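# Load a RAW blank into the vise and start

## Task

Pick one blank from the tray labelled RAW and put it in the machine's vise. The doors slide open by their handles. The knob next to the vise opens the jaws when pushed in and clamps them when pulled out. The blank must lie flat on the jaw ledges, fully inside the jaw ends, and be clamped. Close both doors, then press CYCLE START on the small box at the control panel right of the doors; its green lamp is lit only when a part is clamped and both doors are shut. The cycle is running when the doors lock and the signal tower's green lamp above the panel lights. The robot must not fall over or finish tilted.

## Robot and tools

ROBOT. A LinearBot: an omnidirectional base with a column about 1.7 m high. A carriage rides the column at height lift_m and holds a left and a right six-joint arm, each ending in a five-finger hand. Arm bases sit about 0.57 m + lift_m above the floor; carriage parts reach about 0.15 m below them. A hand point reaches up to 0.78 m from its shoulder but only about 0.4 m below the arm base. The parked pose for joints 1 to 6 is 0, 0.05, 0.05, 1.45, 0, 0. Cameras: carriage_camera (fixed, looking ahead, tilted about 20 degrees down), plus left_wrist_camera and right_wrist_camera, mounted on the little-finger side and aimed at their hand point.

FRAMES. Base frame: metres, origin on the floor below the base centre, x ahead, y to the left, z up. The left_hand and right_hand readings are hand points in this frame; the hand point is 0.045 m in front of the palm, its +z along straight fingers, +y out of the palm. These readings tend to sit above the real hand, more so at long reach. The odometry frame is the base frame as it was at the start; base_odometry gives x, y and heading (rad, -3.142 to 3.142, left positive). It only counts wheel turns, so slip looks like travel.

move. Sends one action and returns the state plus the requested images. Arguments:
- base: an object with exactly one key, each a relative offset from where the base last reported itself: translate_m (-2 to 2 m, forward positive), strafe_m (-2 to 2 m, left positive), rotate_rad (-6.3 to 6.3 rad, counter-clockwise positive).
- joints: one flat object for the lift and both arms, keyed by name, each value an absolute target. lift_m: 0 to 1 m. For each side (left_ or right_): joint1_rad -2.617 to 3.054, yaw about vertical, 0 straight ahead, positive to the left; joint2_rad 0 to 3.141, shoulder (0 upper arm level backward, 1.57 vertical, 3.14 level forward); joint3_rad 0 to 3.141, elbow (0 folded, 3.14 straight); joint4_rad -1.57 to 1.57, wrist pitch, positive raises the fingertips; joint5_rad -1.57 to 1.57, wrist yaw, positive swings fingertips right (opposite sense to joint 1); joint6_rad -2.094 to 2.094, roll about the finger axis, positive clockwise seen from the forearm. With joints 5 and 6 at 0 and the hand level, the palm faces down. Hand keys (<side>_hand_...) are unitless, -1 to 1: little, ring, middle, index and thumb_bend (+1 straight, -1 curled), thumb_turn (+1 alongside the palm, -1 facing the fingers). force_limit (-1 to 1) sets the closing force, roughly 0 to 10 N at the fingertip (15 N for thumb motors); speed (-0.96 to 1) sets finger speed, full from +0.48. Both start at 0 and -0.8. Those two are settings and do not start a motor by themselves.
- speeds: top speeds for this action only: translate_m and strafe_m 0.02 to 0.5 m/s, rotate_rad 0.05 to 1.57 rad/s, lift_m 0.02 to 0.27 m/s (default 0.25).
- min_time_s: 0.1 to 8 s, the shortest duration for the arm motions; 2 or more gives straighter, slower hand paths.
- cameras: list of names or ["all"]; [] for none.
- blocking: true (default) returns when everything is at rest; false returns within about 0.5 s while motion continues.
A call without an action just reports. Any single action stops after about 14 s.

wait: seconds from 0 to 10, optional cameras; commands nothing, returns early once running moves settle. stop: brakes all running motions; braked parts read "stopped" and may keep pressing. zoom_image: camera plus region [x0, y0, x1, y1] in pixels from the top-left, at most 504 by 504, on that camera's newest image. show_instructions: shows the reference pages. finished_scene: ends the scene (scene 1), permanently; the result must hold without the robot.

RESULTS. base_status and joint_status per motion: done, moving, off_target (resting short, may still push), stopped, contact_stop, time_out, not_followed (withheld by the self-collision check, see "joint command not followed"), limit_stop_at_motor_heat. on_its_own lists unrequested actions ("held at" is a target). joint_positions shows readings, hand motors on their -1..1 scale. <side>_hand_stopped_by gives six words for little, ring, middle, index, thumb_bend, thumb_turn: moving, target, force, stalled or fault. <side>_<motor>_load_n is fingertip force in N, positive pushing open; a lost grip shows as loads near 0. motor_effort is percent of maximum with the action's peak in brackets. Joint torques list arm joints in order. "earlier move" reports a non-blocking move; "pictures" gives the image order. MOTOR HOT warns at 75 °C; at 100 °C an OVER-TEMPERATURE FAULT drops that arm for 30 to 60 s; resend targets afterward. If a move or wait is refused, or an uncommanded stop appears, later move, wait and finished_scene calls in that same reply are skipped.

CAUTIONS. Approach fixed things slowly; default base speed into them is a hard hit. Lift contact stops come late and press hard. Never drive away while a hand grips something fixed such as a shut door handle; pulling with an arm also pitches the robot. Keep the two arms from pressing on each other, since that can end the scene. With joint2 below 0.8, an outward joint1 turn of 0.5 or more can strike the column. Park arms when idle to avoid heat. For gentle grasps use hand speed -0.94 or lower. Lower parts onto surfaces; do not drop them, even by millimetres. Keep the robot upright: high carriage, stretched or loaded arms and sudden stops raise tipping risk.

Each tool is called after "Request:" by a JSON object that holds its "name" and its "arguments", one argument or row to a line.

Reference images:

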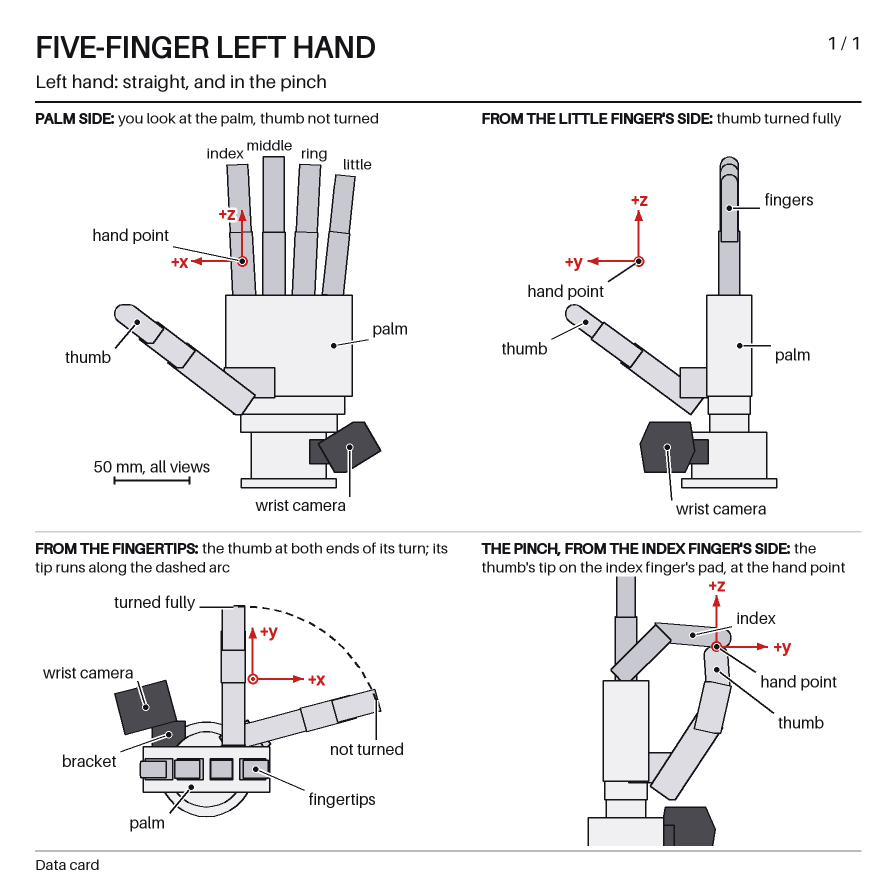

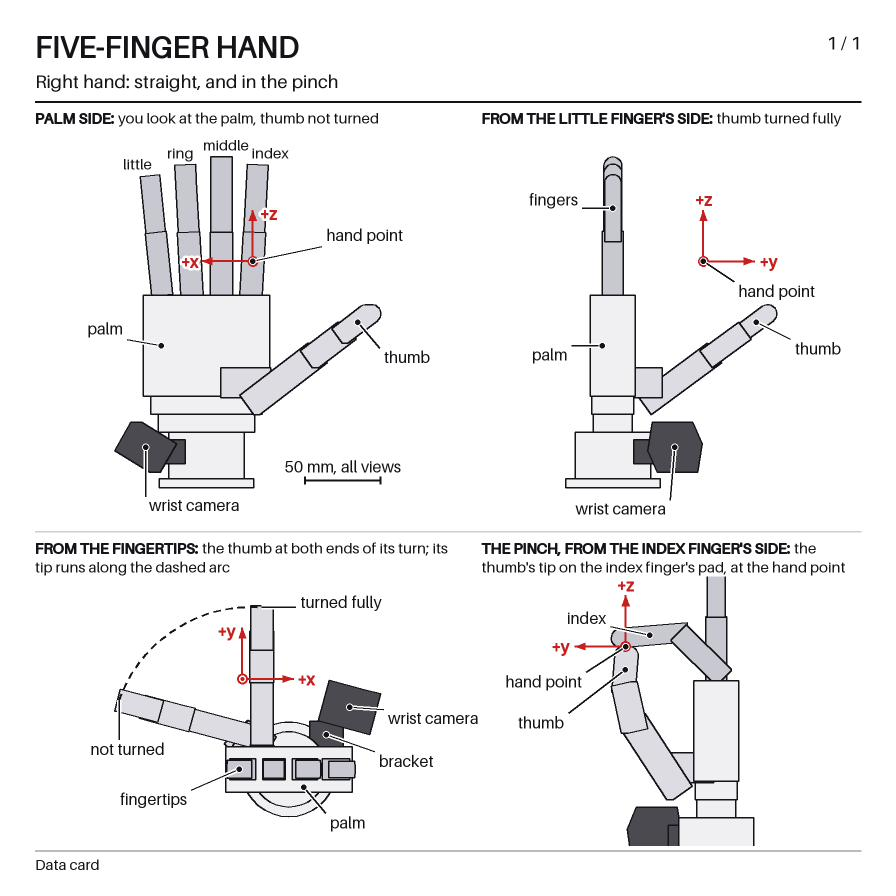

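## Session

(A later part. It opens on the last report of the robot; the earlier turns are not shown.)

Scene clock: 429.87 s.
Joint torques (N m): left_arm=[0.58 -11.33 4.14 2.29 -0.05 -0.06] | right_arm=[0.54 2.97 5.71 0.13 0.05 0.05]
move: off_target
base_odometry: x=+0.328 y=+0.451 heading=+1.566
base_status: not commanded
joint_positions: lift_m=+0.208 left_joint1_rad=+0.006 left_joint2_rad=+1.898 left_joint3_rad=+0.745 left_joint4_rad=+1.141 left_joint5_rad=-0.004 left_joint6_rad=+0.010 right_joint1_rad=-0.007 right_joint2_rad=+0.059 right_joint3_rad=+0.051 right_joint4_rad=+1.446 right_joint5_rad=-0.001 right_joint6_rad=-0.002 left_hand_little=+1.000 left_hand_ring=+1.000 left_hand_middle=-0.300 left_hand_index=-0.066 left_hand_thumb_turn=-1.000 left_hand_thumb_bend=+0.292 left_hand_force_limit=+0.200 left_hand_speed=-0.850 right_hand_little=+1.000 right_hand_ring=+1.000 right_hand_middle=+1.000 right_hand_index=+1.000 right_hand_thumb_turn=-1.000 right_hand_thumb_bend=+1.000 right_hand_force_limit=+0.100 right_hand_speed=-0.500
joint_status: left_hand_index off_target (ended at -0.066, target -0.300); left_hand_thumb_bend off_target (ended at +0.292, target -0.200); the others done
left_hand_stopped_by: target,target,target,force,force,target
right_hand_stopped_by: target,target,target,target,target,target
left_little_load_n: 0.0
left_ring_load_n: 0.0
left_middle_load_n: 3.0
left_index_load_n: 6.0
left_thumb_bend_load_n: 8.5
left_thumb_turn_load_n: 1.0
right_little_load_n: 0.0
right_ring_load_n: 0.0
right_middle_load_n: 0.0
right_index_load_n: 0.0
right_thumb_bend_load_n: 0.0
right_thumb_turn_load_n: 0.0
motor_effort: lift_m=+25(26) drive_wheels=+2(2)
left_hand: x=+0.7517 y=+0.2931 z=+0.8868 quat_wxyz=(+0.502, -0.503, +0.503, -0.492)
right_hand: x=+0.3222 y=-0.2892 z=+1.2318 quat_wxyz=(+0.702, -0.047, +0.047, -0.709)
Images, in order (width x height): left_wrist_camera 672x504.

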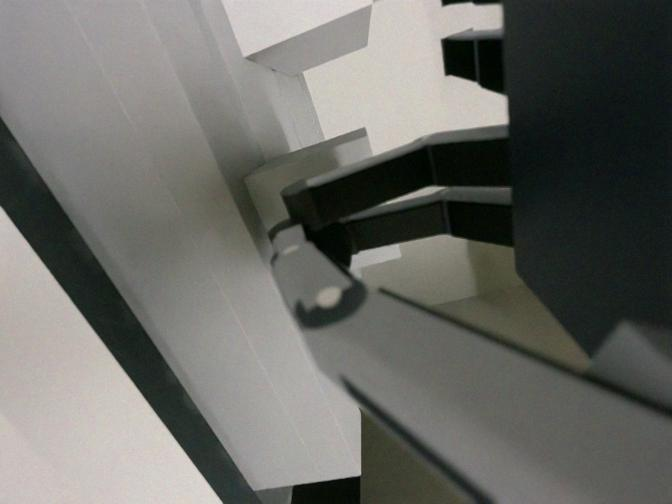

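Request:
{"name": "move", "arguments": {
  "base": {"translate_m": -0.015},
  "speeds": {"translate_m": 0.03},
  "cameras": ["left_wrist_camera"]
}}

Request:
{"name": "zoom_image", "arguments": {
  "camera": "left_wrist_camera",
  "region": [220, 130, 420, 330]
}}

Scene clock: 430.90 s.
Joint torques (N m): left_arm=[0.64 -11.92 2.26 2.53 0.14 -0.05] | right_arm=[0.53 2.96 5.71 0.13 0.06 0.05]
move: done
base_odometry: x=+0.329 y=+0.437 heading=+1.566
base_status: done
joint_positions: lift_m=+0.208 left_joint1_rad=+0.006 left_joint2_rad=+1.904 left_joint3_rad=+0.769 left_joint4_rad=+1.118 left_joint5_rad=-0.021 left_joint6_rad=+0.010 right_joint1_rad=-0.007 right_joint2_rad=+0.059 right_joint3_rad=+0.051 right_joint4_rad=+1.447 right_joint5_rad=-0.001 right_joint6_rad=-0.002 left_hand_little=+1.000 left_hand_ring=+1.000 left_hand_middle=-0.299 left_hand_index=-0.064 left_hand_thumb_turn=-1.000 left_hand_thumb_bend=+0.292 left_hand_force_limit=+0.200 left_hand_speed=-0.850 right_hand_little=+1.000 right_hand_ring=+1.000 right_hand_middle=+1.000 right_hand_index=+1.000 right_hand_thumb_turn=-1.000 right_hand_thumb_bend=+1.000 right_hand_force_limit=+0.100 right_hand_speed=-0.500
joint_status: not commanded
left_hand_stopped_by: target,target,target,force,force,target
right_hand_stopped_by: target,target,target,target,target,target
left_little_load_n: 0.0
left_ring_load_n: 0.0
left_middle_load_n: 4.0
left_index_load_n: 31.0
left_thumb_bend_load_n: 8.0
left_thumb_turn_load_n: 1.0
right_little_load_n: 0.0
right_ring_load_n: 0.0
right_middle_load_n: 0.0
right_index_load_n: 0.0
right_thumb_bend_load_n: 0.0
right_thumb_turn_load_n: 0.0
motor_effort: lift_m=+25(25) drive_wheels=-6(10)
left_hand: x=+0.7570 y=+0.2964 z=+0.8882 quat_wxyz=(+0.505, -0.508, +0.500, -0.486)
right_hand: x=+0.3220 y=-0.2892 z=+1.2318 quat_wxyz=(+0.702, -0.047, +0.047, -0.709)
Images, in order (width x height): left_wrist_camera 672x504.

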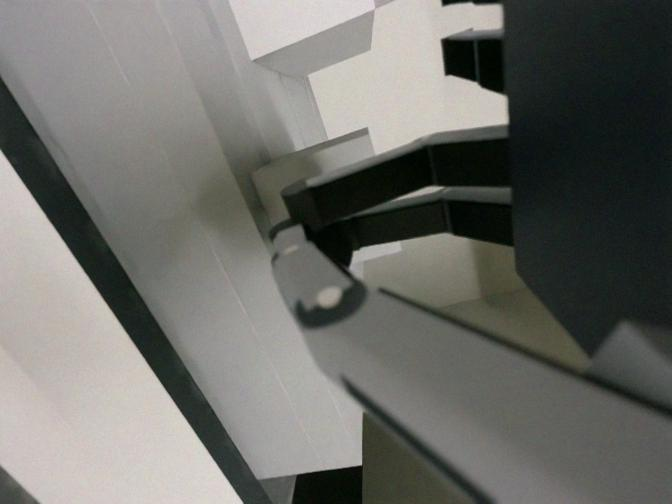

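Scaled by 2.520 from the camera's image (finer frame: 960x720).

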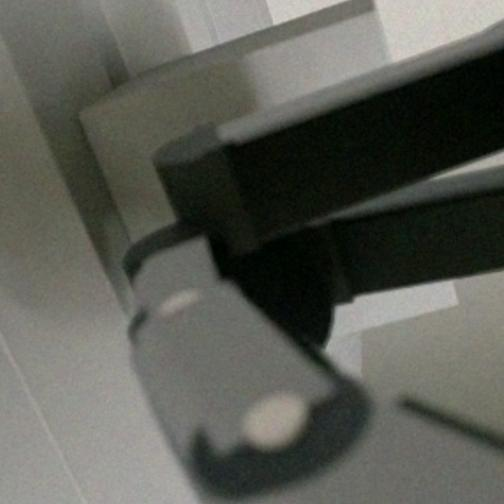

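Request:
{"name": "wait", "arguments": {
  "seconds": 0.2,
  "cameras": ["carriage_camera"]
}}

Request:
{"name": "zoom_image", "arguments": {
  "camera": "carriage_camera",
  "region": [140, 210, 260, 330]
}}

Scene clock: 431.27 s.
Joint torques (N m): left_arm=[0.59 -11.93 2.29 2.58 0.15 -0.05] | right_arm=[0.55 2.93 5.78 0.12 0.06 0.04]
base_odometry: x=+0.329 y=+0.437 heading=+1.566
base_status: done
joint_positions: lift_m=+0.208 left_joint1_rad=+0.006 left_joint2_rad=+1.904 left_joint3_rad=+0.769 left_joint4_rad=+1.118 left_joint5_rad=-0.021 left_joint6_rad=+0.010 right_joint1_rad=-0.007 right_joint2_rad=+0.059 right_joint3_rad=+0.051 right_joint4_rad=+1.448 right_joint5_rad=-0.001 right_joint6_rad=-0.002 left_hand_little=+1.000 left_hand_ring=+1.000 left_hand_middle=-0.299 left_hand_index=-0.064 left_hand_thumb_turn=-1.000 left_hand_thumb_bend=+0.292 left_hand_force_limit=+0.200 left_hand_speed=-0.850 right_hand_little=+1.000 right_hand_ring=+1.000 right_hand_middle=+1.000 right_hand_index=+1.000 right_hand_thumb_turn=-1.000 right_hand_thumb_bend=+1.000 right_hand_force_limit=+0.100 right_hand_speed=-0.500
joint_status: not commanded
left_hand_stopped_by: target,target,target,force,force,target
right_hand_stopped_by: target,target,target,target,target,target
left_little_load_n: 0.0
left_ring_load_n: -0.5
left_middle_load_n: 4.0
left_index_load_n: 32.0
left_thumb_bend_load_n: 8.0
left_thumb_turn_load_n: 1.5
right_little_load_n: 0.0
right_ring_load_n: 0.0
right_middle_load_n: 0.0
right_index_load_n: 0.0
right_thumb_bend_load_n: 0.0
right_thumb_turn_load_n: 0.0
motor_effort: lift_m=+25(25) drive_wheels=-6(10)
left_hand: x=+0.7570 y=+0.2964 z=+0.8882 quat_wxyz=(+0.505, -0.508, +0.500, -0.486)
right_hand: x=+0.3219 y=-0.2892 z=+1.2319 quat_wxyz=(+0.702, -0.047, +0.046, -0.709)
wait: 0.20 s; at rest by 0.10 s
Images, in order (width x height): carriage_camera 672x504.

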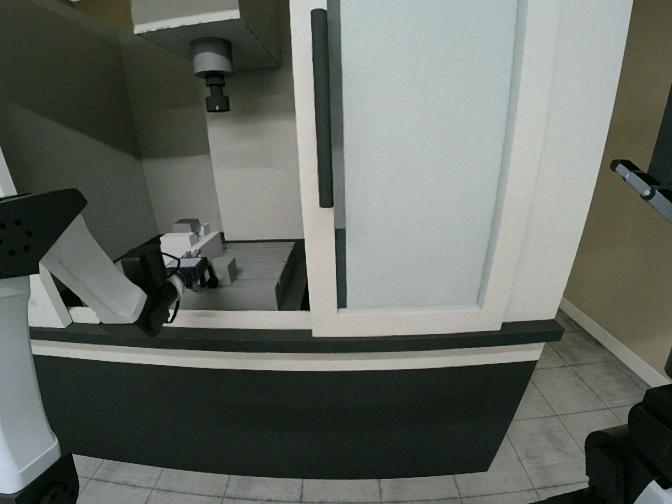

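Scaled by 4.200 from the camera's image (finer frame: 960x720).

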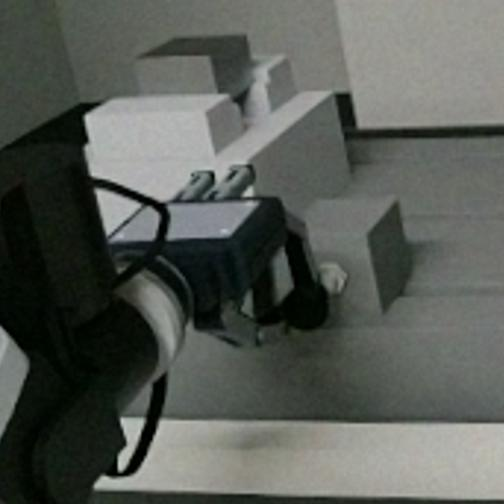

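Request:
{"name": "move", "arguments": {
  "joints": {"left_hand_thumb_bend": 0.5, "left_hand_speed": -0.6}
}}

Request:
{"name": "move", "arguments": {
  "base": {"translate_m": 0.01},
  "speeds": {"translate_m": 0.03},
  "cameras": ["left_wrist_camera", "carriage_camera"]
}}

Request:
{"name": "zoom_image", "arguments": {
  "camera": "carriage_camera",
  "region": [140, 210, 260, 330]
}}

Scene clock: 432.67 s.
Joint torques (N m): left_arm=[0.57 -11.99 2.33 2.58 0.14 -0.07] | right_arm=[0.55 2.99 5.72 0.12 0.06 0.05]
move: done
base_odometry: x=+0.329 y=+0.437 heading=+1.566
base_status: not commanded
joint_positions: lift_m=+0.208 left_joint1_rad=+0.006 left_joint2_rad=+1.904 left_joint3_rad=+0.769 left_joint4_rad=+1.118 left_joint5_rad=-0.021 left_joint6_rad=+0.010 right_joint1_rad=-0.007 right_joint2_rad=+0.059 right_joint3_rad=+0.051 right_joint4_rad=+1.448 right_joint5_rad=-0.001 right_joint6_rad=-0.002 left_hand_little=+1.000 left_hand_ring=+1.000 left_hand_middle=-0.300 left_hand_index=-0.064 left_hand_thumb_turn=-1.000 left_hand_thumb_bend=+0.500 left_hand_force_limit=+0.200 left_hand_speed=-0.600 right_hand_little=+1.000 right_hand_ring=+1.000 right_hand_middle=+1.000 right_hand_index=+1.000 right_hand_thumb_turn=-1.000 right_hand_thumb_bend=+1.000 right_hand_force_limit=+0.100 right_hand_speed=-0.500
joint_status: all done
left_hand_stopped_by: target,target,target,force,target,target
right_hand_stopped_by: target,target,target,target,target,target
left_little_load_n: 0.0
left_ring_load_n: 0.0
left_middle_load_n: 0.0
left_index_load_n: 32.0
left_thumb_bend_load_n: 0.0
left_thumb_turn_load_n: 0.0
right_little_load_n: 0.0
right_ring_load_n: 0.0
right_middle_load_n: 0.0
right_index_load_n: 0.0
right_thumb_bend_load_n: 0.0
right_thumb_turn_load_n: 0.0
motor_effort: lift_m=+25(25) drive_wheels=-6(6)
left_hand: x=+0.7570 y=+0.2964 z=+0.8882 quat_wxyz=(+0.505, -0.508, +0.500, -0.486)
right_hand: x=+0.3219 y=-0.2892 z=+1.2319 quat_wxyz=(+0.702, -0.047, +0.046, -0.709)
pictures: none

Scene clock: 433.50 s.
Joint torques (N m): left_arm=[0.53 -11.81 3.55 2.33 0.15 -0.05] | right_arm=[0.54 2.93 5.74 0.13 0.06 0.05]
move: done
base_odometry: x=+0.328 y=+0.447 heading=+1.566
base_status: done
joint_positions: lift_m=+0.208 left_joint1_rad=+0.006 left_joint2_rad=+1.904 left_joint3_rad=+0.752 left_joint4_rad=+1.140 left_joint5_rad=-0.022 left_joint6_rad=+0.009 right_joint1_rad=-0.007 right_joint2_rad=+0.059 right_joint3_rad=+0.051 right_joint4_rad=+1.448 right_joint5_rad=-0.001 right_joint6_rad=-0.002 left_hand_little=+1.000 left_hand_ring=+1.000 left_hand_middle=-0.300 left_hand_index=-0.066 left_hand_thumb_turn=-1.000 left_hand_thumb_bend=+0.500 left_hand_force_limit=+0.200 left_hand_speed=-0.600 right_hand_little=+1.000 right_hand_ring=+1.000 right_hand_middle=+1.000 right_hand_index=+1.000 right_hand_thumb_turn=-1.000 right_hand_thumb_bend=+1.000 right_hand_force_limit=+0.100 right_hand_speed=-0.500
joint_status: not commanded
left_hand_stopped_by: target,target,target,force,target,target
right_hand_stopped_by: target,target,target,target,target,target
left_little_load_n: 0.0
left_ring_load_n: -0.5
left_middle_load_n: 0.0
left_index_load_n: -0.5
left_thumb_bend_load_n: 0.0
left_thumb_turn_load_n: 0.0
right_little_load_n: 0.0
right_ring_load_n: 0.0
right_middle_load_n: 0.0
right_index_load_n: 0.0
right_thumb_bend_load_n: 0.0
right_thumb_turn_load_n: 0.0
motor_effort: lift_m=+25(26) drive_wheels=-4(7)
left_hand: x=+0.7540 y=+0.2964 z=+0.8871 quat_wxyz=(+0.506, -0.507, +0.498, -0.488)
right_hand: x=+0.3218 y=-0.2892 z=+1.2319 quat_wxyz=(+0.702, -0.046, +0.046, -0.709)
pictures: carriage_camera, left_wrist_camera
Images, in order (width x height): carriage_camera 672x504, left_wrist_camera 672x504.

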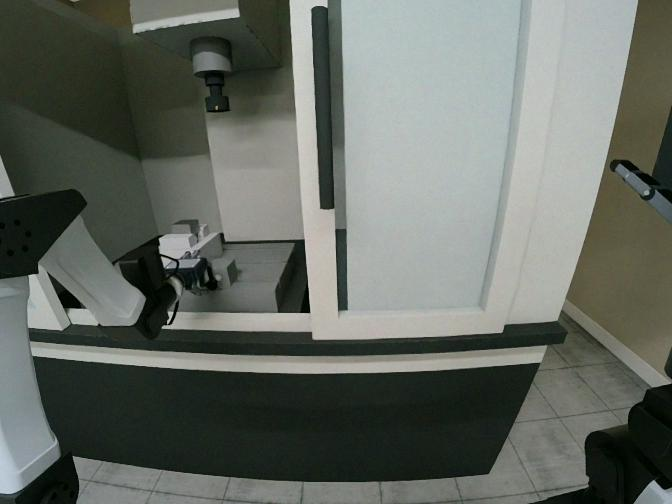

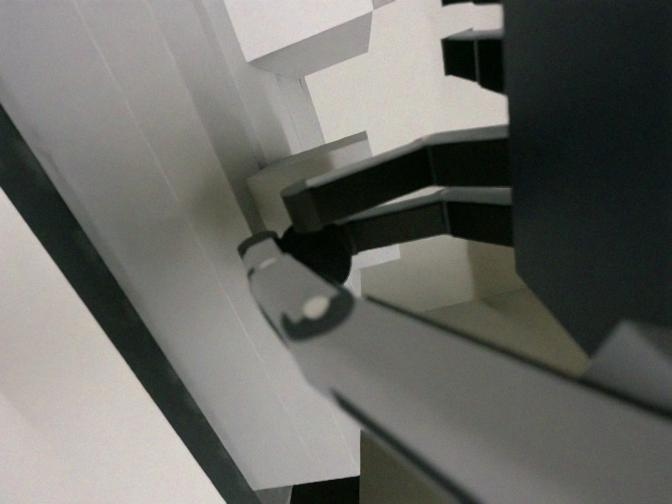

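Scaled by 4.200 from the camera's image (finer frame: 960x720).

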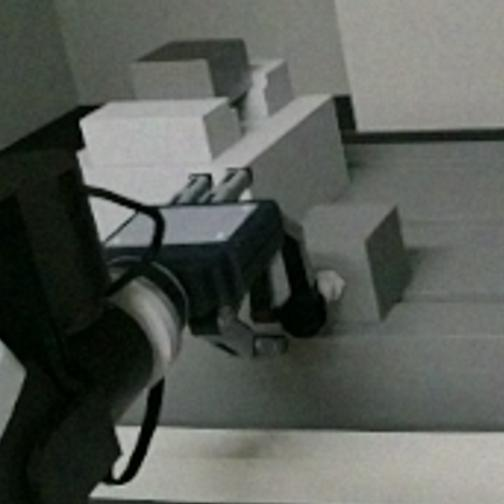

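Request:
{"name": "move", "arguments": {
  "joints": {"left_hand_index": 0.1, "left_hand_middle": 0.1, "left_hand_speed": -0.5}
}}

Request:
{"name": "move", "arguments": {
  "joints": {"lift_m": 0.201},
  "speeds": {"lift_m": 0.03},
  "cameras": ["left_wrist_camera"]
}}

Request:
{"name": "zoom_image", "arguments": {
  "camera": "left_wrist_camera",
  "region": [220, 130, 420, 330]
}}

Scene clock: 434.93 s.
Joint torques (N m): left_arm=[0.59 -11.79 3.49 2.3 0.14 -0.04] | right_arm=[0.55 2.99 5.71 0.11 0.05 0.04]
move: done
base_odometry: x=+0.328 y=+0.447 heading=+1.566
base_status: not commanded
joint_positions: lift_m=+0.208 left_joint1_rad=+0.006 left_joint2_rad=+1.904 left_joint3_rad=+0.752 left_joint4_rad=+1.140 left_joint5_rad=-0.022 left_joint6_rad=+0.009 right_joint1_rad=-0.007 right_joint2_rad=+0.059 right_joint3_rad=+0.051 right_joint4_rad=+1.448 right_joint5_rad=-0.001 right_joint6_rad=-0.002 left_hand_little=+1.000 left_hand_ring=+1.000 left_hand_middle=+0.100 left_hand_index=+0.100 left_hand_thumb_turn=-1.000 left_hand_thumb_bend=+0.500 left_hand_force_limit=+0.200 left_hand_speed=-0.500 right_hand_little=+1.000 right_hand_ring=+1.000 right_hand_middle=+1.000 right_hand_index=+1.000 right_hand_thumb_turn=-1.000 right_hand_thumb_bend=+1.000 right_hand_force_limit=+0.100 right_hand_speed=-0.500
joint_status: all done
left_hand_stopped_by: target,target,target,target,target,target
right_hand_stopped_by: target,target,target,target,target,target
left_little_load_n: 0.0
left_ring_load_n: 0.0
left_middle_load_n: 0.0
left_index_load_n: 0.0
left_thumb_bend_load_n: 0.0
left_thumb_turn_load_n: 0.0
right_little_load_n: 0.0
right_ring_load_n: 0.0
right_middle_load_n: 0.0
right_index_load_n: 0.5
right_thumb_bend_load_n: 0.0
right_thumb_turn_load_n: 0.0
motor_effort: lift_m=+25(25) drive_wheels=-4(5)
left_hand: x=+0.7540 y=+0.2964 z=+0.8871 quat_wxyz=(+0.506, -0.507, +0.498, -0.488)
right_hand: x=+0.3219 y=-0.2892 z=+1.2319 quat_wxyz=(+0.702, -0.047, +0.046, -0.709)
pictures: none

Scene clock: 435.50 s.
Joint torques (N m): left_arm=[0.58 -11.89 3.56 2.2 0.17 -0.05] | right_arm=[0.54 2.97 5.64 0.11 0.06 0.05]
move: done
base_odometry: x=+0.328 y=+0.447 heading=+1.566
base_status: not commanded
joint_positions: lift_m=+0.201 left_joint1_rad=+0.006 left_joint2_rad=+1.903 left_joint3_rad=+0.751 left_joint4_rad=+1.148 left_joint5_rad=-0.022 left_joint6_rad=+0.009 right_joint1_rad=-0.007 right_joint2_rad=+0.059 right_joint3_rad=+0.051 right_joint4_rad=+1.447 right_joint5_rad=-0.001 right_joint6_rad=-0.002 left_hand_little=+1.000 left_hand_ring=+1.000 left_hand_middle=+0.100 left_hand_index=+0.100 left_hand_thumb_turn=-1.000 left_hand_thumb_bend=+0.500 left_hand_force_limit=+0.200 left_hand_speed=-0.500 right_hand_little=+1.000 right_hand_ring=+1.000 right_hand_middle=+1.000 right_hand_index=+1.000 right_hand_thumb_turn=-1.000 right_hand_thumb_bend=+1.000 right_hand_force_limit=+0.100 right_hand_speed=-0.500
joint_status: all done
left_hand_stopped_by: target,target,target,target,target,target
right_hand_stopped_by: target,target,target,target,target,target
left_little_load_n: 0.0
left_ring_load_n: 0.0
left_middle_load_n: 0.0
left_index_load_n: 0.0
left_thumb_bend_load_n: 0.0
left_thumb_turn_load_n: 0.0
right_little_load_n: 0.0
right_ring_load_n: 0.0
right_middle_load_n: 0.0
right_index_load_n: 0.0
right_thumb_bend_load_n: 0.0
right_thumb_turn_load_n: 0.0
motor_effort: lift_m=+25(26) drive_wheels=-4(5)
left_hand: x=+0.7541 y=+0.2964 z=+0.8818 quat_wxyz=(+0.508, -0.506, +0.496, -0.490)
right_hand: x=+0.3220 y=-0.2892 z=+1.2248 quat_wxyz=(+0.702, -0.047, +0.047, -0.709)
Images, in order (width x height): left_wrist_camera 672x504.

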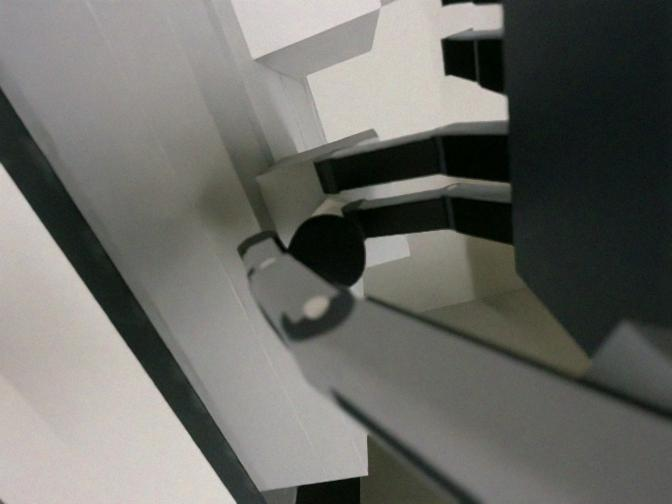

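Scaled by 2.520 from the camera's image (finer frame: 960x720).

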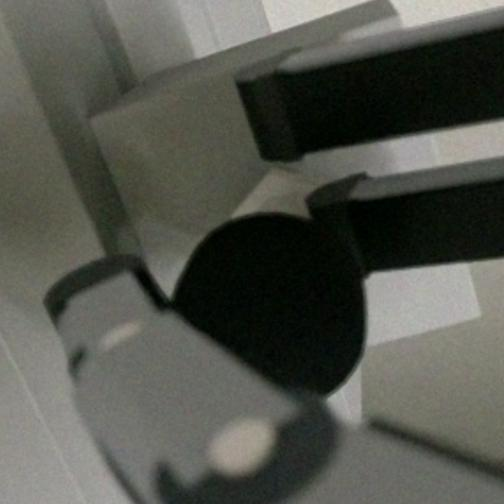

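Request:
{"name": "move", "arguments": {
  "base": {"strafe_m": -0.006},
  "joints": {"lift_m": 0.206},
  "speeds": {"strafe_m": 0.03, "lift_m": 0.05}
}}

Request:
{"name": "move", "arguments": {
  "joints": {"lift_m": 0.198},
  "speeds": {"lift_m": 0.03},
  "cameras": ["left_wrist_camera"]
}}

Request:
{"name": "zoom_image", "arguments": {
  "camera": "left_wrist_camera",
  "region": [220, 130, 420, 330]
}}

Scene clock: 436.40 s.
Joint torques (N m): left_arm=[0.68 -11.55 3.82 2.24 0.13 -0.05] | right_arm=[0.54 2.93 5.71 0.13 0.06 0.05]
move: done
base_odometry: x=+0.334 y=+0.446 heading=+1.567
base_status: done
joint_positions: lift_m=+0.206 left_joint1_rad=+0.004 left_joint2_rad=+1.901 left_joint3_rad=+0.749 left_joint4_rad=+1.145 left_joint5_rad=-0.020 left_joint6_rad=+0.009 right_joint1_rad=-0.007 right_joint2_rad=+0.059 right_joint3_rad=+0.051 right_joint4_rad=+1.447 right_joint5_rad=-0.001 right_joint6_rad=-0.002 left_hand_little=+1.000 left_hand_ring=+1.000 left_hand_middle=+0.100 left_hand_index=+0.100 left_hand_thumb_turn=-1.000 left_hand_thumb_bend=+0.500 left_hand_force_limit=+0.200 left_hand_speed=-0.500 right_hand_little=+1.000 right_hand_ring=+1.000 right_hand_middle=+1.000 right_hand_index=+1.000 right_hand_thumb_turn=-1.000 right_hand_thumb_bend=+1.000 right_hand_force_limit=+0.100 right_hand_speed=-0.500
joint_status: all done
left_hand_stopped_by: target,target,target,target,target,target
right_hand_stopped_by: target,target,target,target,target,target
left_little_load_n: 0.0
left_ring_load_n: 0.0
left_middle_load_n: 0.0
left_index_load_n: 0.0
left_thumb_bend_load_n: 0.0
left_thumb_turn_load_n: 0.0
right_little_load_n: 0.0
right_ring_load_n: 0.0
right_middle_load_n: 0.0
right_index_load_n: 0.0
right_thumb_bend_load_n: 0.0
right_thumb_turn_load_n: 0.0
motor_effort: lift_m=+34(40) drive_wheels=-5(9)
left_hand: x=+0.7535 y=+0.2951 z=+0.8856 quat_wxyz=(+0.506, -0.505, +0.498, -0.490)
right_hand: x=+0.3220 y=-0.2892 z=+1.2291 quat_wxyz=(+0.702, -0.047, +0.046, -0.709)
pictures: none

Scene clock: 437.00 s.
Joint torques (N m): left_arm=[0.72 -11.51 3.67 2.11 0.13 -0.02] | right_arm=[0.55 2.96 5.68 0.13 0.06 0.04]
move: done
base_odometry: x=+0.334 y=+0.446 heading=+1.567
base_status: not commanded
joint_positions: lift_m=+0.198 left_joint1_rad=+0.004 left_joint2_rad=+1.901 left_joint3_rad=+0.749 left_joint4_rad=+1.154 left_joint5_rad=-0.020 left_joint6_rad=+0.008 right_joint1_rad=-0.007 right_joint2_rad=+0.059 right_joint3_rad=+0.051 right_joint4_rad=+1.447 right_joint5_rad=-0.001 right_joint6_rad=-0.002 left_hand_little=+1.000 left_hand_ring=+1.000 left_hand_middle=+0.100 left_hand_index=+0.100 left_hand_thumb_turn=-1.000 left_hand_thumb_bend=+0.500 left_hand_force_limit=+0.200 left_hand_speed=-0.500 right_hand_little=+1.000 right_hand_ring=+1.000 right_hand_middle=+1.000 right_hand_index=+1.000 right_hand_thumb_turn=-1.000 right_hand_thumb_bend=+1.000 right_hand_force_limit=+0.100 right_hand_speed=-0.500
joint_status: all done
left_hand_stopped_by: target,target,target,target,target,target
right_hand_stopped_by: target,target,target,target,target,target
left_little_load_n: -0.5
left_ring_load_n: 0.0
left_middle_load_n: -0.5
left_index_load_n: 0.0
left_thumb_bend_load_n: 0.0
left_thumb_turn_load_n: 0.0
right_little_load_n: 0.0
right_ring_load_n: 0.0
right_middle_load_n: 0.0
right_index_load_n: 0.0
right_thumb_bend_load_n: 0.0
right_thumb_turn_load_n: 0.0
motor_effort: lift_m=+25(26) drive_wheels=-4(5)
left_hand: x=+0.7540 y=+0.2950 z=+0.8809 quat_wxyz=(+0.509, -0.503, +0.495, -0.493)
right_hand: x=+0.3221 y=-0.2892 z=+1.2218 quat_wxyz=(+0.702, -0.047, +0.047, -0.709)
Images, in order (width x height): left_wrist_camera 672x504.

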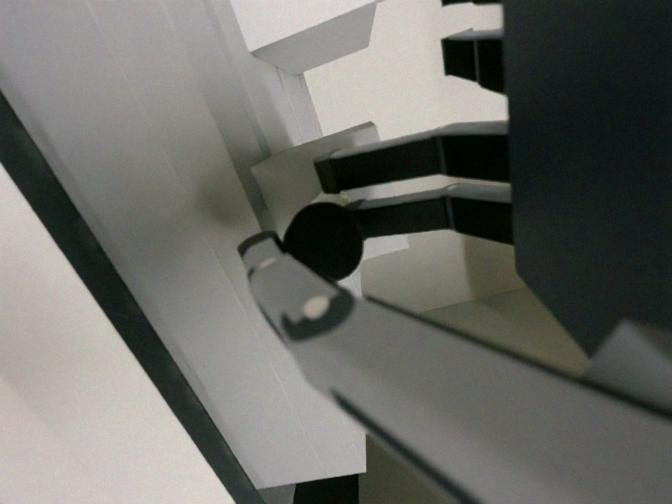

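Scaled by 2.520 from the camera's image (finer frame: 960x720).

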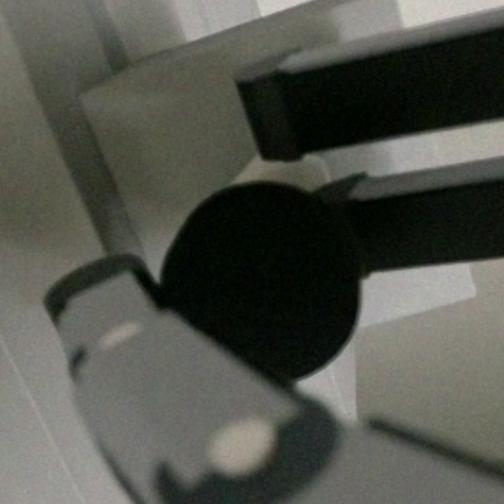

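Request:
{"name": "move", "arguments": {
  "joints": {"left_hand_index": -0.3, "left_hand_middle": -0.3, "left_hand_thumb_bend": -0.25, "left_hand_force_limit": 0.2, "left_hand_speed": -0.85, "lift_m": 0.2},
  "speeds": {"lift_m": 0.02},
  "cameras": ["left_wrist_camera"]
}}

Request:
{"name": "zoom_image", "arguments": {
  "camera": "left_wrist_camera",
  "region": [220, 130, 420, 330]
}}

Scene clock: 440.43 s.
Joint torques (N m): left_arm=[0.76 -11.55 3.67 1.95 0.12 -0.02] | right_arm=[0.55 2.96 5.71 0.12 0.06 0.05]
move: off_target
base_odometry: x=+0.334 y=+0.446 heading=+1.567
base_status: not commanded
joint_positions: lift_m=+0.200 left_joint1_rad=+0.004 left_joint2_rad=+1.901 left_joint3_rad=+0.751 left_joint4_rad=+1.169 left_joint5_rad=-0.020 left_joint6_rad=+0.007 right_joint1_rad=-0.007 right_joint2_rad=+0.059 right_joint3_rad=+0.051 right_joint4_rad=+1.447 right_joint5_rad=-0.001 right_joint6_rad=-0.002 left_hand_little=+1.000 left_hand_ring=+1.000 left_hand_middle=-0.118 left_hand_index=-0.133 left_hand_thumb_turn=-1.000 left_hand_thumb_bend=+0.156 left_hand_force_limit=+0.200 left_hand_speed=-0.850 right_hand_little=+1.000 right_hand_ring=+1.000 right_hand_middle=+1.000 right_hand_index=+1.000 right_hand_thumb_turn=-1.000 right_hand_thumb_bend=+1.000 right_hand_force_limit=+0.100 right_hand_speed=-0.500
joint_status: left_hand_middle off_target (ended at -0.118, target -0.300); left_hand_index off_target (ended at -0.133, target -0.300); left_hand_thumb_bend off_target (ended at +0.156, target -0.250); the others done
left_hand_stopped_by: target,target,force,force,force,target
right_hand_stopped_by: target,target,target,target,target,target
left_little_load_n: 0.0
left_ring_load_n: 0.0
left_middle_load_n: 8.5
left_index_load_n: 10.5
left_thumb_bend_load_n: 9.0
left_thumb_turn_load_n: -0.5
right_little_load_n: 0.0
right_ring_load_n: 0.0
right_middle_load_n: 0.0
right_index_load_n: 0.0
right_thumb_bend_load_n: 0.0
right_thumb_turn_load_n: 0.0
motor_effort: lift_m=+35(38) drive_wheels=-4(4)
left_hand: x=+0.7552 y=+0.2950 z=+0.8867 quat_wxyz=(+0.512, -0.499, +0.491, -0.497)
right_hand: x=+0.3220 y=-0.2892 z=+1.2230 quat_wxyz=(+0.702, -0.047, +0.046, -0.709)
Images, in order (width x height): left_wrist_camera 672x504.

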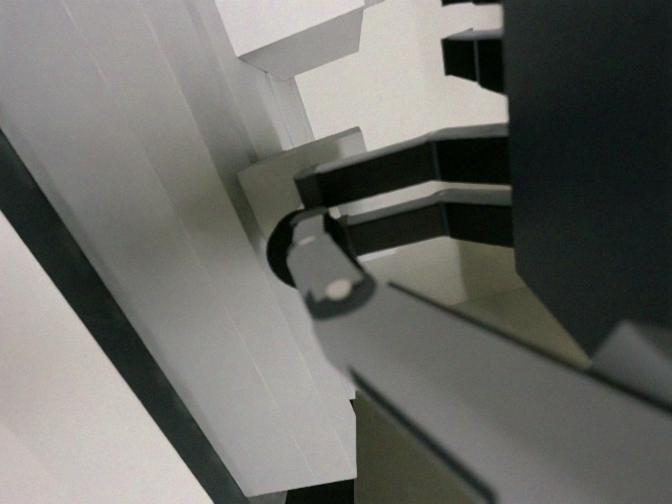

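Scaled by 2.520 from the camera's image (finer frame: 960x720).

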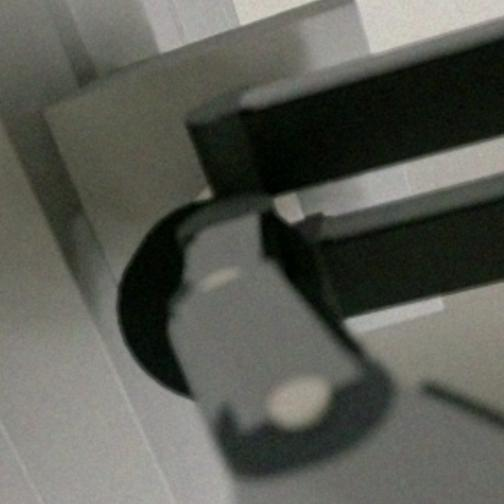

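Request:
{"name": "move", "arguments": {
  "base": {"translate_m": -0.018},
  "speeds": {"translate_m": 0.03},
  "cameras": ["left_wrist_camera"]
}}

Request:
{"name": "zoom_image", "arguments": {
  "camera": "left_wrist_camera",
  "region": [220, 130, 420, 330]
}}

Scene clock: 441.83 s.
Joint torques (N m): left_arm=[0.55 -10.5 3.41 1.96 0.24 -0.01] | right_arm=[0.55 3.02 5.72 0.13 0.06 0.04]
move: done
base_odometry: x=+0.334 y=+0.429 heading=+1.566
base_status: done
joint_positions: lift_m=+0.200 left_joint1_rad=+0.005 left_joint2_rad=+1.892 left_joint3_rad=+0.757 left_joint4_rad=+1.169 left_joint5_rad=-0.028 left_joint6_rad=+0.006 right_joint1_rad=-0.007 right_joint2_rad=+0.059 right_joint3_rad=+0.051 right_joint4_rad=+1.447 right_joint5_rad=-0.001 right_joint6_rad=-0.002 left_hand_little=+1.000 left_hand_ring=+1.000 left_hand_middle=-0.119 left_hand_index=-0.133 left_hand_thumb_turn=-1.000 left_hand_thumb_bend=+0.154 left_hand_force_limit=+0.200 left_hand_speed=-0.850 right_hand_little=+1.000 right_hand_ring=+1.000 right_hand_middle=+1.000 right_hand_index=+1.000 right_hand_thumb_turn=-1.000 right_hand_thumb_bend=+1.000 right_hand_force_limit=+0.100 right_hand_speed=-0.500
joint_status: not commanded
left_hand_stopped_by: target,target,force,force,force,target
right_hand_stopped_by: target,target,target,target,target,target
left_little_load_n: 0.0
left_ring_load_n: 0.0
left_middle_load_n: 0.0
left_index_load_n: -0.5
left_thumb_bend_load_n: 0.0
left_thumb_turn_load_n: 0.0
right_little_load_n: 0.0
right_ring_load_n: 0.0
right_middle_load_n: 0.0
right_index_load_n: 0.0
right_thumb_bend_load_n: 0.0
right_thumb_turn_load_n: 0.0
motor_effort: lift_m=+35(35) drive_wheels=+2(12)
left_hand: x=+0.7569 y=+0.2973 z=+0.8939 quat_wxyz=(+0.518, -0.499, +0.484, -0.498)
right_hand: x=+0.3221 y=-0.2892 z=+1.2230 quat_wxyz=(+0.702, -0.047, +0.047, -0.709)
Images, in order (width x height): left_wrist_camera 672x504.

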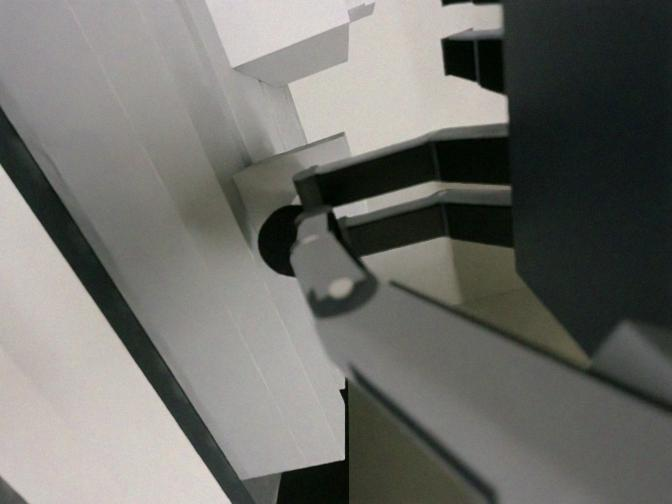

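Scaled by 2.520 from the camera's image (finer frame: 960x720).

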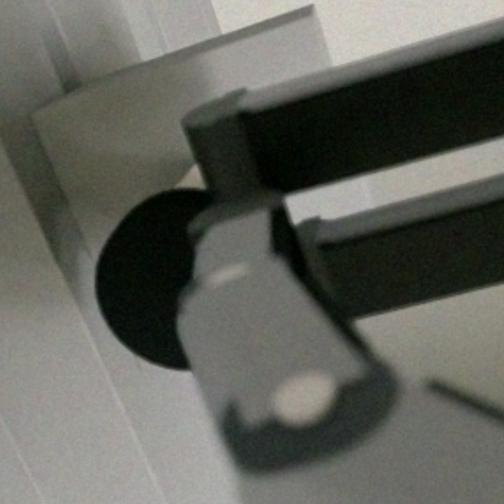

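Request:
{"name": "move", "arguments": {
  "joints": {"left_hand_index": 0.1, "left_hand_middle": 1, "left_hand_thumb_bend": 0.5, "left_hand_speed": -0.3}
}}

Request:
{"name": "move", "arguments": {
  "base": {"translate_m": 0.017},
  "joints": {"lift_m": 0.222, "left_joint5_rad": -0.004, "left_joint4_rad": 1.132, "left_joint2_rad": 1.882, "left_joint3_rad": 0.742, "left_joint1_rad": 0.005, "left_joint6_rad": -0.005},
  "speeds": {"translate_m": 0.05},
  "cameras": ["left_wrist_camera"]
}}

Request:
{"name": "zoom_image", "arguments": {
  "camera": "left_wrist_camera",
  "region": [180, 130, 400, 330]
}}

Scene clock: 443.93 s.
Joint torques (N m): left_arm=[0.59 -10.61 3.63 2.12 0.22 0] | right_arm=[0.54 2.96 5.75 0.12 0.06 0.05]
move: done
base_odometry: x=+0.334 y=+0.429 heading=+1.566
base_status: not commanded
joint_positions: lift_m=+0.200 left_joint1_rad=+0.005 left_joint2_rad=+1.892 left_joint3_rad=+0.751 left_joint4_rad=+1.156 left_joint5_rad=-0.028 left_joint6_rad=+0.006 right_joint1_rad=-0.007 right_joint2_rad=+0.059 right_joint3_rad=+0.051 right_joint4_rad=+1.447 right_joint5_rad=-0.001 right_joint6_rad=-0.002 left_hand_little=+1.000 left_hand_ring=+1.000 left_hand_middle=+1.000 left_hand_index=+0.100 left_hand_thumb_turn=-1.000 left_hand_thumb_bend=+0.500 left_hand_force_limit=+0.200 left_hand_speed=-0.300 right_hand_little=+1.000 right_hand_ring=+1.000 right_hand_middle=+1.000 right_hand_index=+1.000 right_hand_thumb_turn=-1.000 right_hand_thumb_bend=+1.000 right_hand_force_limit=+0.100 right_hand_speed=-0.500
joint_status: all done
left_hand_stopped_by: target,target,target,target,target,target
right_hand_stopped_by: target,target,target,target,target,target
left_little_load_n: -0.5
left_ring_load_n: 0.0
left_middle_load_n: 0.0
left_index_load_n: 0.5
left_thumb_bend_load_n: 0.5
left_thumb_turn_load_n: 0.0
right_little_load_n: 0.0
right_ring_load_n: 0.0
right_middle_load_n: -0.5
right_index_load_n: 0.0
right_thumb_bend_load_n: 0.5
right_thumb_turn_load_n: 0.0
motor_effort: lift_m=+35(35) drive_wheels=+2(2)
left_hand: x=+0.7548 y=+0.2972 z=+0.8879 quat_wxyz=(+0.513, -0.503, +0.489, -0.494)
right_hand: x=+0.3220 y=-0.2892 z=+1.2230 quat_wxyz=(+0.702, -0.047, +0.046, -0.709)
pictures: none

Scene clock: 444.77 s.
Joint torques (N m): left_arm=[0.62 -10.51 4 2.25 0.21 -0.05] | right_arm=[0.55 3.02 5.71 0.08 0.06 0.05]
move: done
base_odometry: x=+0.334 y=+0.446 heading=+1.567
base_status: done
joint_positions: lift_m=+0.222 left_joint1_rad=+0.005 left_joint2_rad=+1.890 left_joint3_rad=+0.746 left_joint4_rad=+1.140 left_joint5_rad=-0.019 left_joint6_rad=+0.006 right_joint1_rad=-0.007 right_joint2_rad=+0.059 right_joint3_rad=+0.050 right_joint4_rad=+1.447 right_joint5_rad=-0.001 right_joint6_rad=-0.002 left_hand_little=+1.000 left_hand_ring=+1.000 left_hand_middle=+1.000 left_hand_index=+0.100 left_hand_thumb_turn=-1.000 left_hand_thumb_bend=+0.500 left_hand_force_limit=+0.200 left_hand_speed=-0.300 right_hand_little=+1.000 right_hand_ring=+1.000 right_hand_middle=+1.000 right_hand_index=+1.000 right_hand_thumb_turn=-1.000 right_hand_thumb_bend=+1.000 right_hand_force_limit=+0.100 right_hand_speed=-0.500
joint_status: all done
left_hand_stopped_by: target,target,target,target,target,target
right_hand_stopped_by: target,target,target,target,target,target
left_little_load_n: 0.0
left_ring_load_n: 0.0
left_middle_load_n: -0.5
left_index_load_n: 0.0
left_thumb_bend_load_n: 0.0
left_thumb_turn_load_n: 0.0
right_little_load_n: 0.0
right_ring_load_n: 0.0
right_middle_load_n: 0.0
right_index_load_n: 0.0
right_thumb_bend_load_n: 0.0
right_thumb_turn_load_n: 0.0
motor_effort: lift_m=+32(41) drive_wheels=-5(6)
left_hand: x=+0.7525 y=+0.2953 z=+0.9050 quat_wxyz=(+0.507, -0.505, +0.496, -0.492)
right_hand: x=+0.3223 y=-0.2892 z=+1.2450 quat_wxyz=(+0.702, -0.047, +0.047, -0.709)
Images, in order (width x height): left_wrist_camera 672x504.

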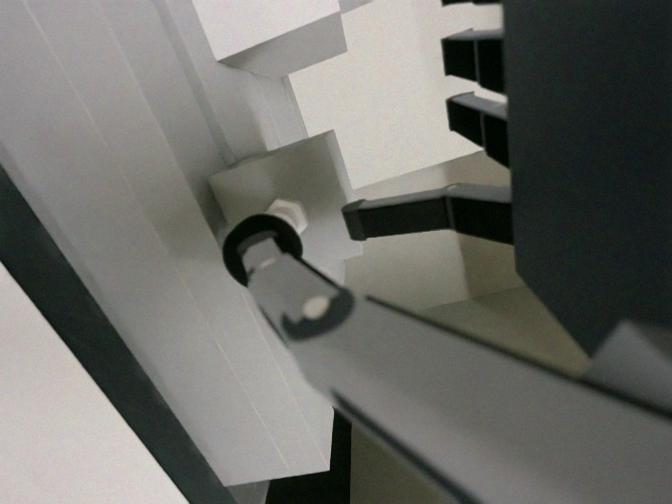

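Scaled by 2.291 from the camera's image (finer frame: 960x720).

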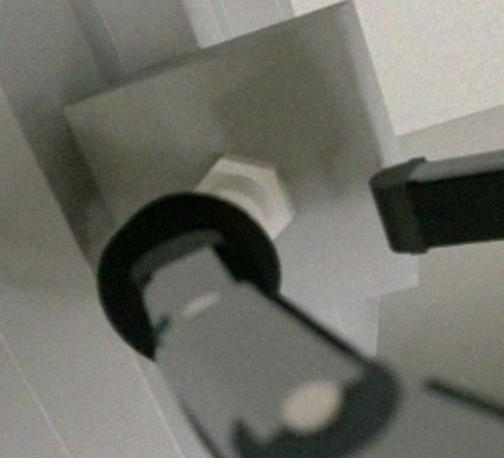

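Request:
{"name": "move", "arguments": {
  "base": {"strafe_m": -0.005},
  "speeds": {"strafe_m": 0.03}
}}

Request:
{"name": "move", "arguments": {
  "joints": {"lift_m": 0.193},
  "speeds": {"lift_m": 0.05},
  "cameras": ["left_wrist_camera", "carriage_camera"]
}}

Request:
{"name": "zoom_image", "arguments": {
  "camera": "left_wrist_camera",
  "region": [220, 130, 420, 330]
}}

Request:
{"name": "zoom_image", "arguments": {
  "camera": "carriage_camera",
  "region": [140, 210, 260, 330]
}}

Scene clock: 445.67 s.
Joint torques (N m): left_arm=[0.8 -10.45 4.04 2.23 0.17 -0.05] | right_arm=[0.5 2.95 5.67 0.11 0.06 0.05]
move: done
base_odometry: x=+0.339 y=+0.446 heading=+1.567
base_status: done
joint_positions: lift_m=+0.222 left_joint1_rad=+0.003 left_joint2_rad=+1.890 left_joint3_rad=+0.746 left_joint4_rad=+1.140 left_joint5_rad=-0.015 left_joint6_rad=+0.006 right_joint1_rad=-0.006 right_joint2_rad=+0.059 right_joint3_rad=+0.050 right_joint4_rad=+1.447 right_joint5_rad=-0.001 right_joint6_rad=-0.002 left_hand_little=+1.000 left_hand_ring=+1.000 left_hand_middle=+1.000 left_hand_index=+0.100 left_hand_thumb_turn=-1.000 left_hand_thumb_bend=+0.500 left_hand_force_limit=+0.200 left_hand_speed=-0.300 right_hand_little=+1.000 right_hand_ring=+1.000 right_hand_middle=+1.000 right_hand_index=+1.000 right_hand_thumb_turn=-1.000 right_hand_thumb_bend=+1.000 right_hand_force_limit=+0.100 right_hand_speed=-0.500
joint_status: not commanded
left_hand_stopped_by: target,target,target,target,target,target
right_hand_stopped_by: target,target,target,target,target,target
left_little_load_n: 0.0
left_ring_load_n: 0.0
left_middle_load_n: 0.0
left_index_load_n: 0.0
left_thumb_bend_load_n: 0.0
left_thumb_turn_load_n: 0.0
right_little_load_n: 0.0
right_ring_load_n: 0.0
right_middle_load_n: 0.0
right_index_load_n: 0.0
right_thumb_bend_load_n: 0.0
right_thumb_turn_load_n: 0.0
motor_effort: lift_m=+33(33) drive_wheels=-4(6)
left_hand: x=+0.7523 y=+0.2935 z=+0.9049 quat_wxyz=(+0.505, -0.504, +0.498, -0.493)
right_hand: x=+0.3223 y=-0.2892 z=+1.2450 quat_wxyz=(+0.703, -0.047, +0.047, -0.708)
pictures: none

Scene clock: 446.63 s.
Joint torques (N m): left_arm=[0.75 -10.24 3.99 2.28 0.12 -0.05] | right_arm=[0.5 2.96 5.72 0.13 0.05 0.04]
move: done
base_odometry: x=+0.339 y=+0.445 heading=+1.567
base_status: not commanded
joint_positions: lift_m=+0.193 left_joint1_rad=+0.003 left_joint2_rad=+1.890 left_joint3_rad=+0.746 left_joint4_rad=+1.136 left_joint5_rad=-0.012 left_joint6_rad=+0.005 right_joint1_rad=-0.006 right_joint2_rad=+0.059 right_joint3_rad=+0.050 right_joint4_rad=+1.447 right_joint5_rad=-0.001 right_joint6_rad=-0.002 left_hand_little=+1.000 left_hand_ring=+1.000 left_hand_middle=+1.000 left_hand_index=+0.100 left_hand_thumb_turn=-1.000 left_hand_thumb_bend=+0.500 left_hand_force_limit=+0.200 left_hand_speed=-0.300 right_hand_little=+1.000 right_hand_ring=+1.000 right_hand_middle=+1.000 right_hand_index=+1.000 right_hand_thumb_turn=-1.000 right_hand_thumb_bend=+1.000 right_hand_force_limit=+0.100 right_hand_speed=-0.500
joint_status: all done
left_hand_stopped_by: target,target,target,target,target,target
right_hand_stopped_by: target,target,target,target,target,target
left_little_load_n: 0.0
left_ring_load_n: 0.0
left_middle_load_n: -0.5
left_index_load_n: 0.0
left_thumb_bend_load_n: 0.0
left_thumb_turn_load_n: -0.5
right_little_load_n: 0.0
right_ring_load_n: 0.0
right_middle_load_n: 0.0
right_index_load_n: 0.0
right_thumb_bend_load_n: -0.5
right_thumb_turn_load_n: 0.0
motor_effort: lift_m=+26(27) drive_wheels=-4(4)
left_hand: x=+0.7520 y=+0.2928 z=+0.8755 quat_wxyz=(+0.503, -0.504, +0.499, -0.493)
right_hand: x=+0.3223 y=-0.2892 z=+1.2165 quat_wxyz=(+0.703, -0.047, +0.047, -0.708)
pictures: carriage_camera, left_wrist_camera
Images, in order (width x height): carriage_camera 672x504, left_wrist_camera 672x504.

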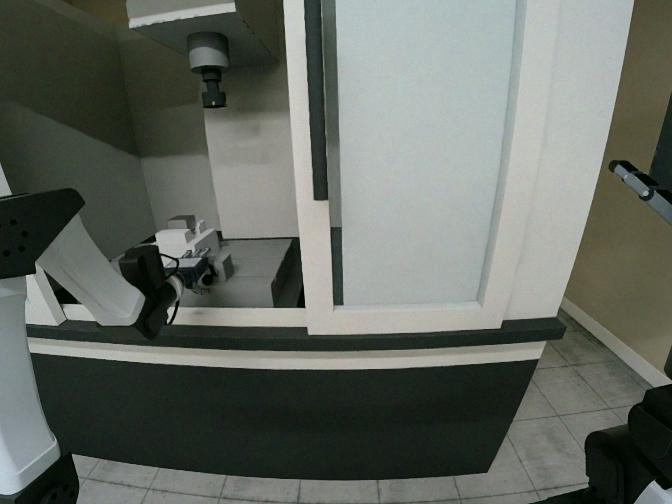

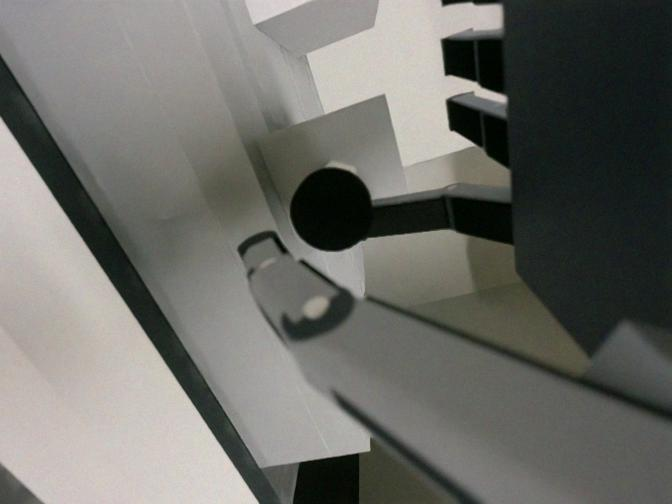

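Scaled by 2.520 from the camera's image (finer frame: 960x720).

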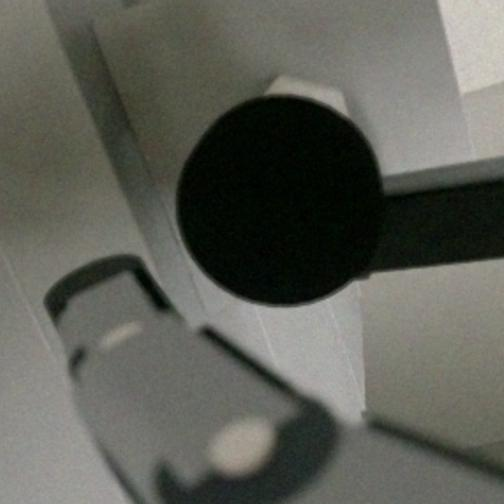

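Scaled by 4.200 from the camera's image (finer frame: 960x720).

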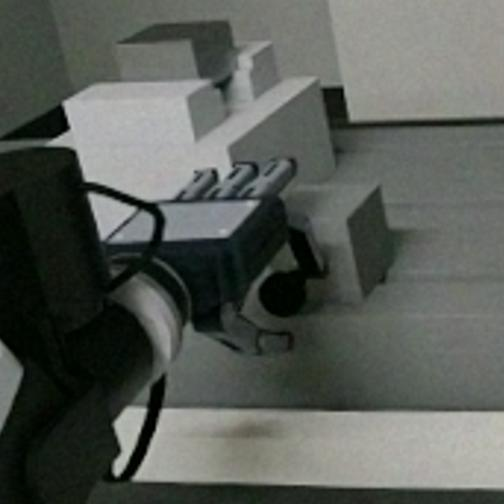

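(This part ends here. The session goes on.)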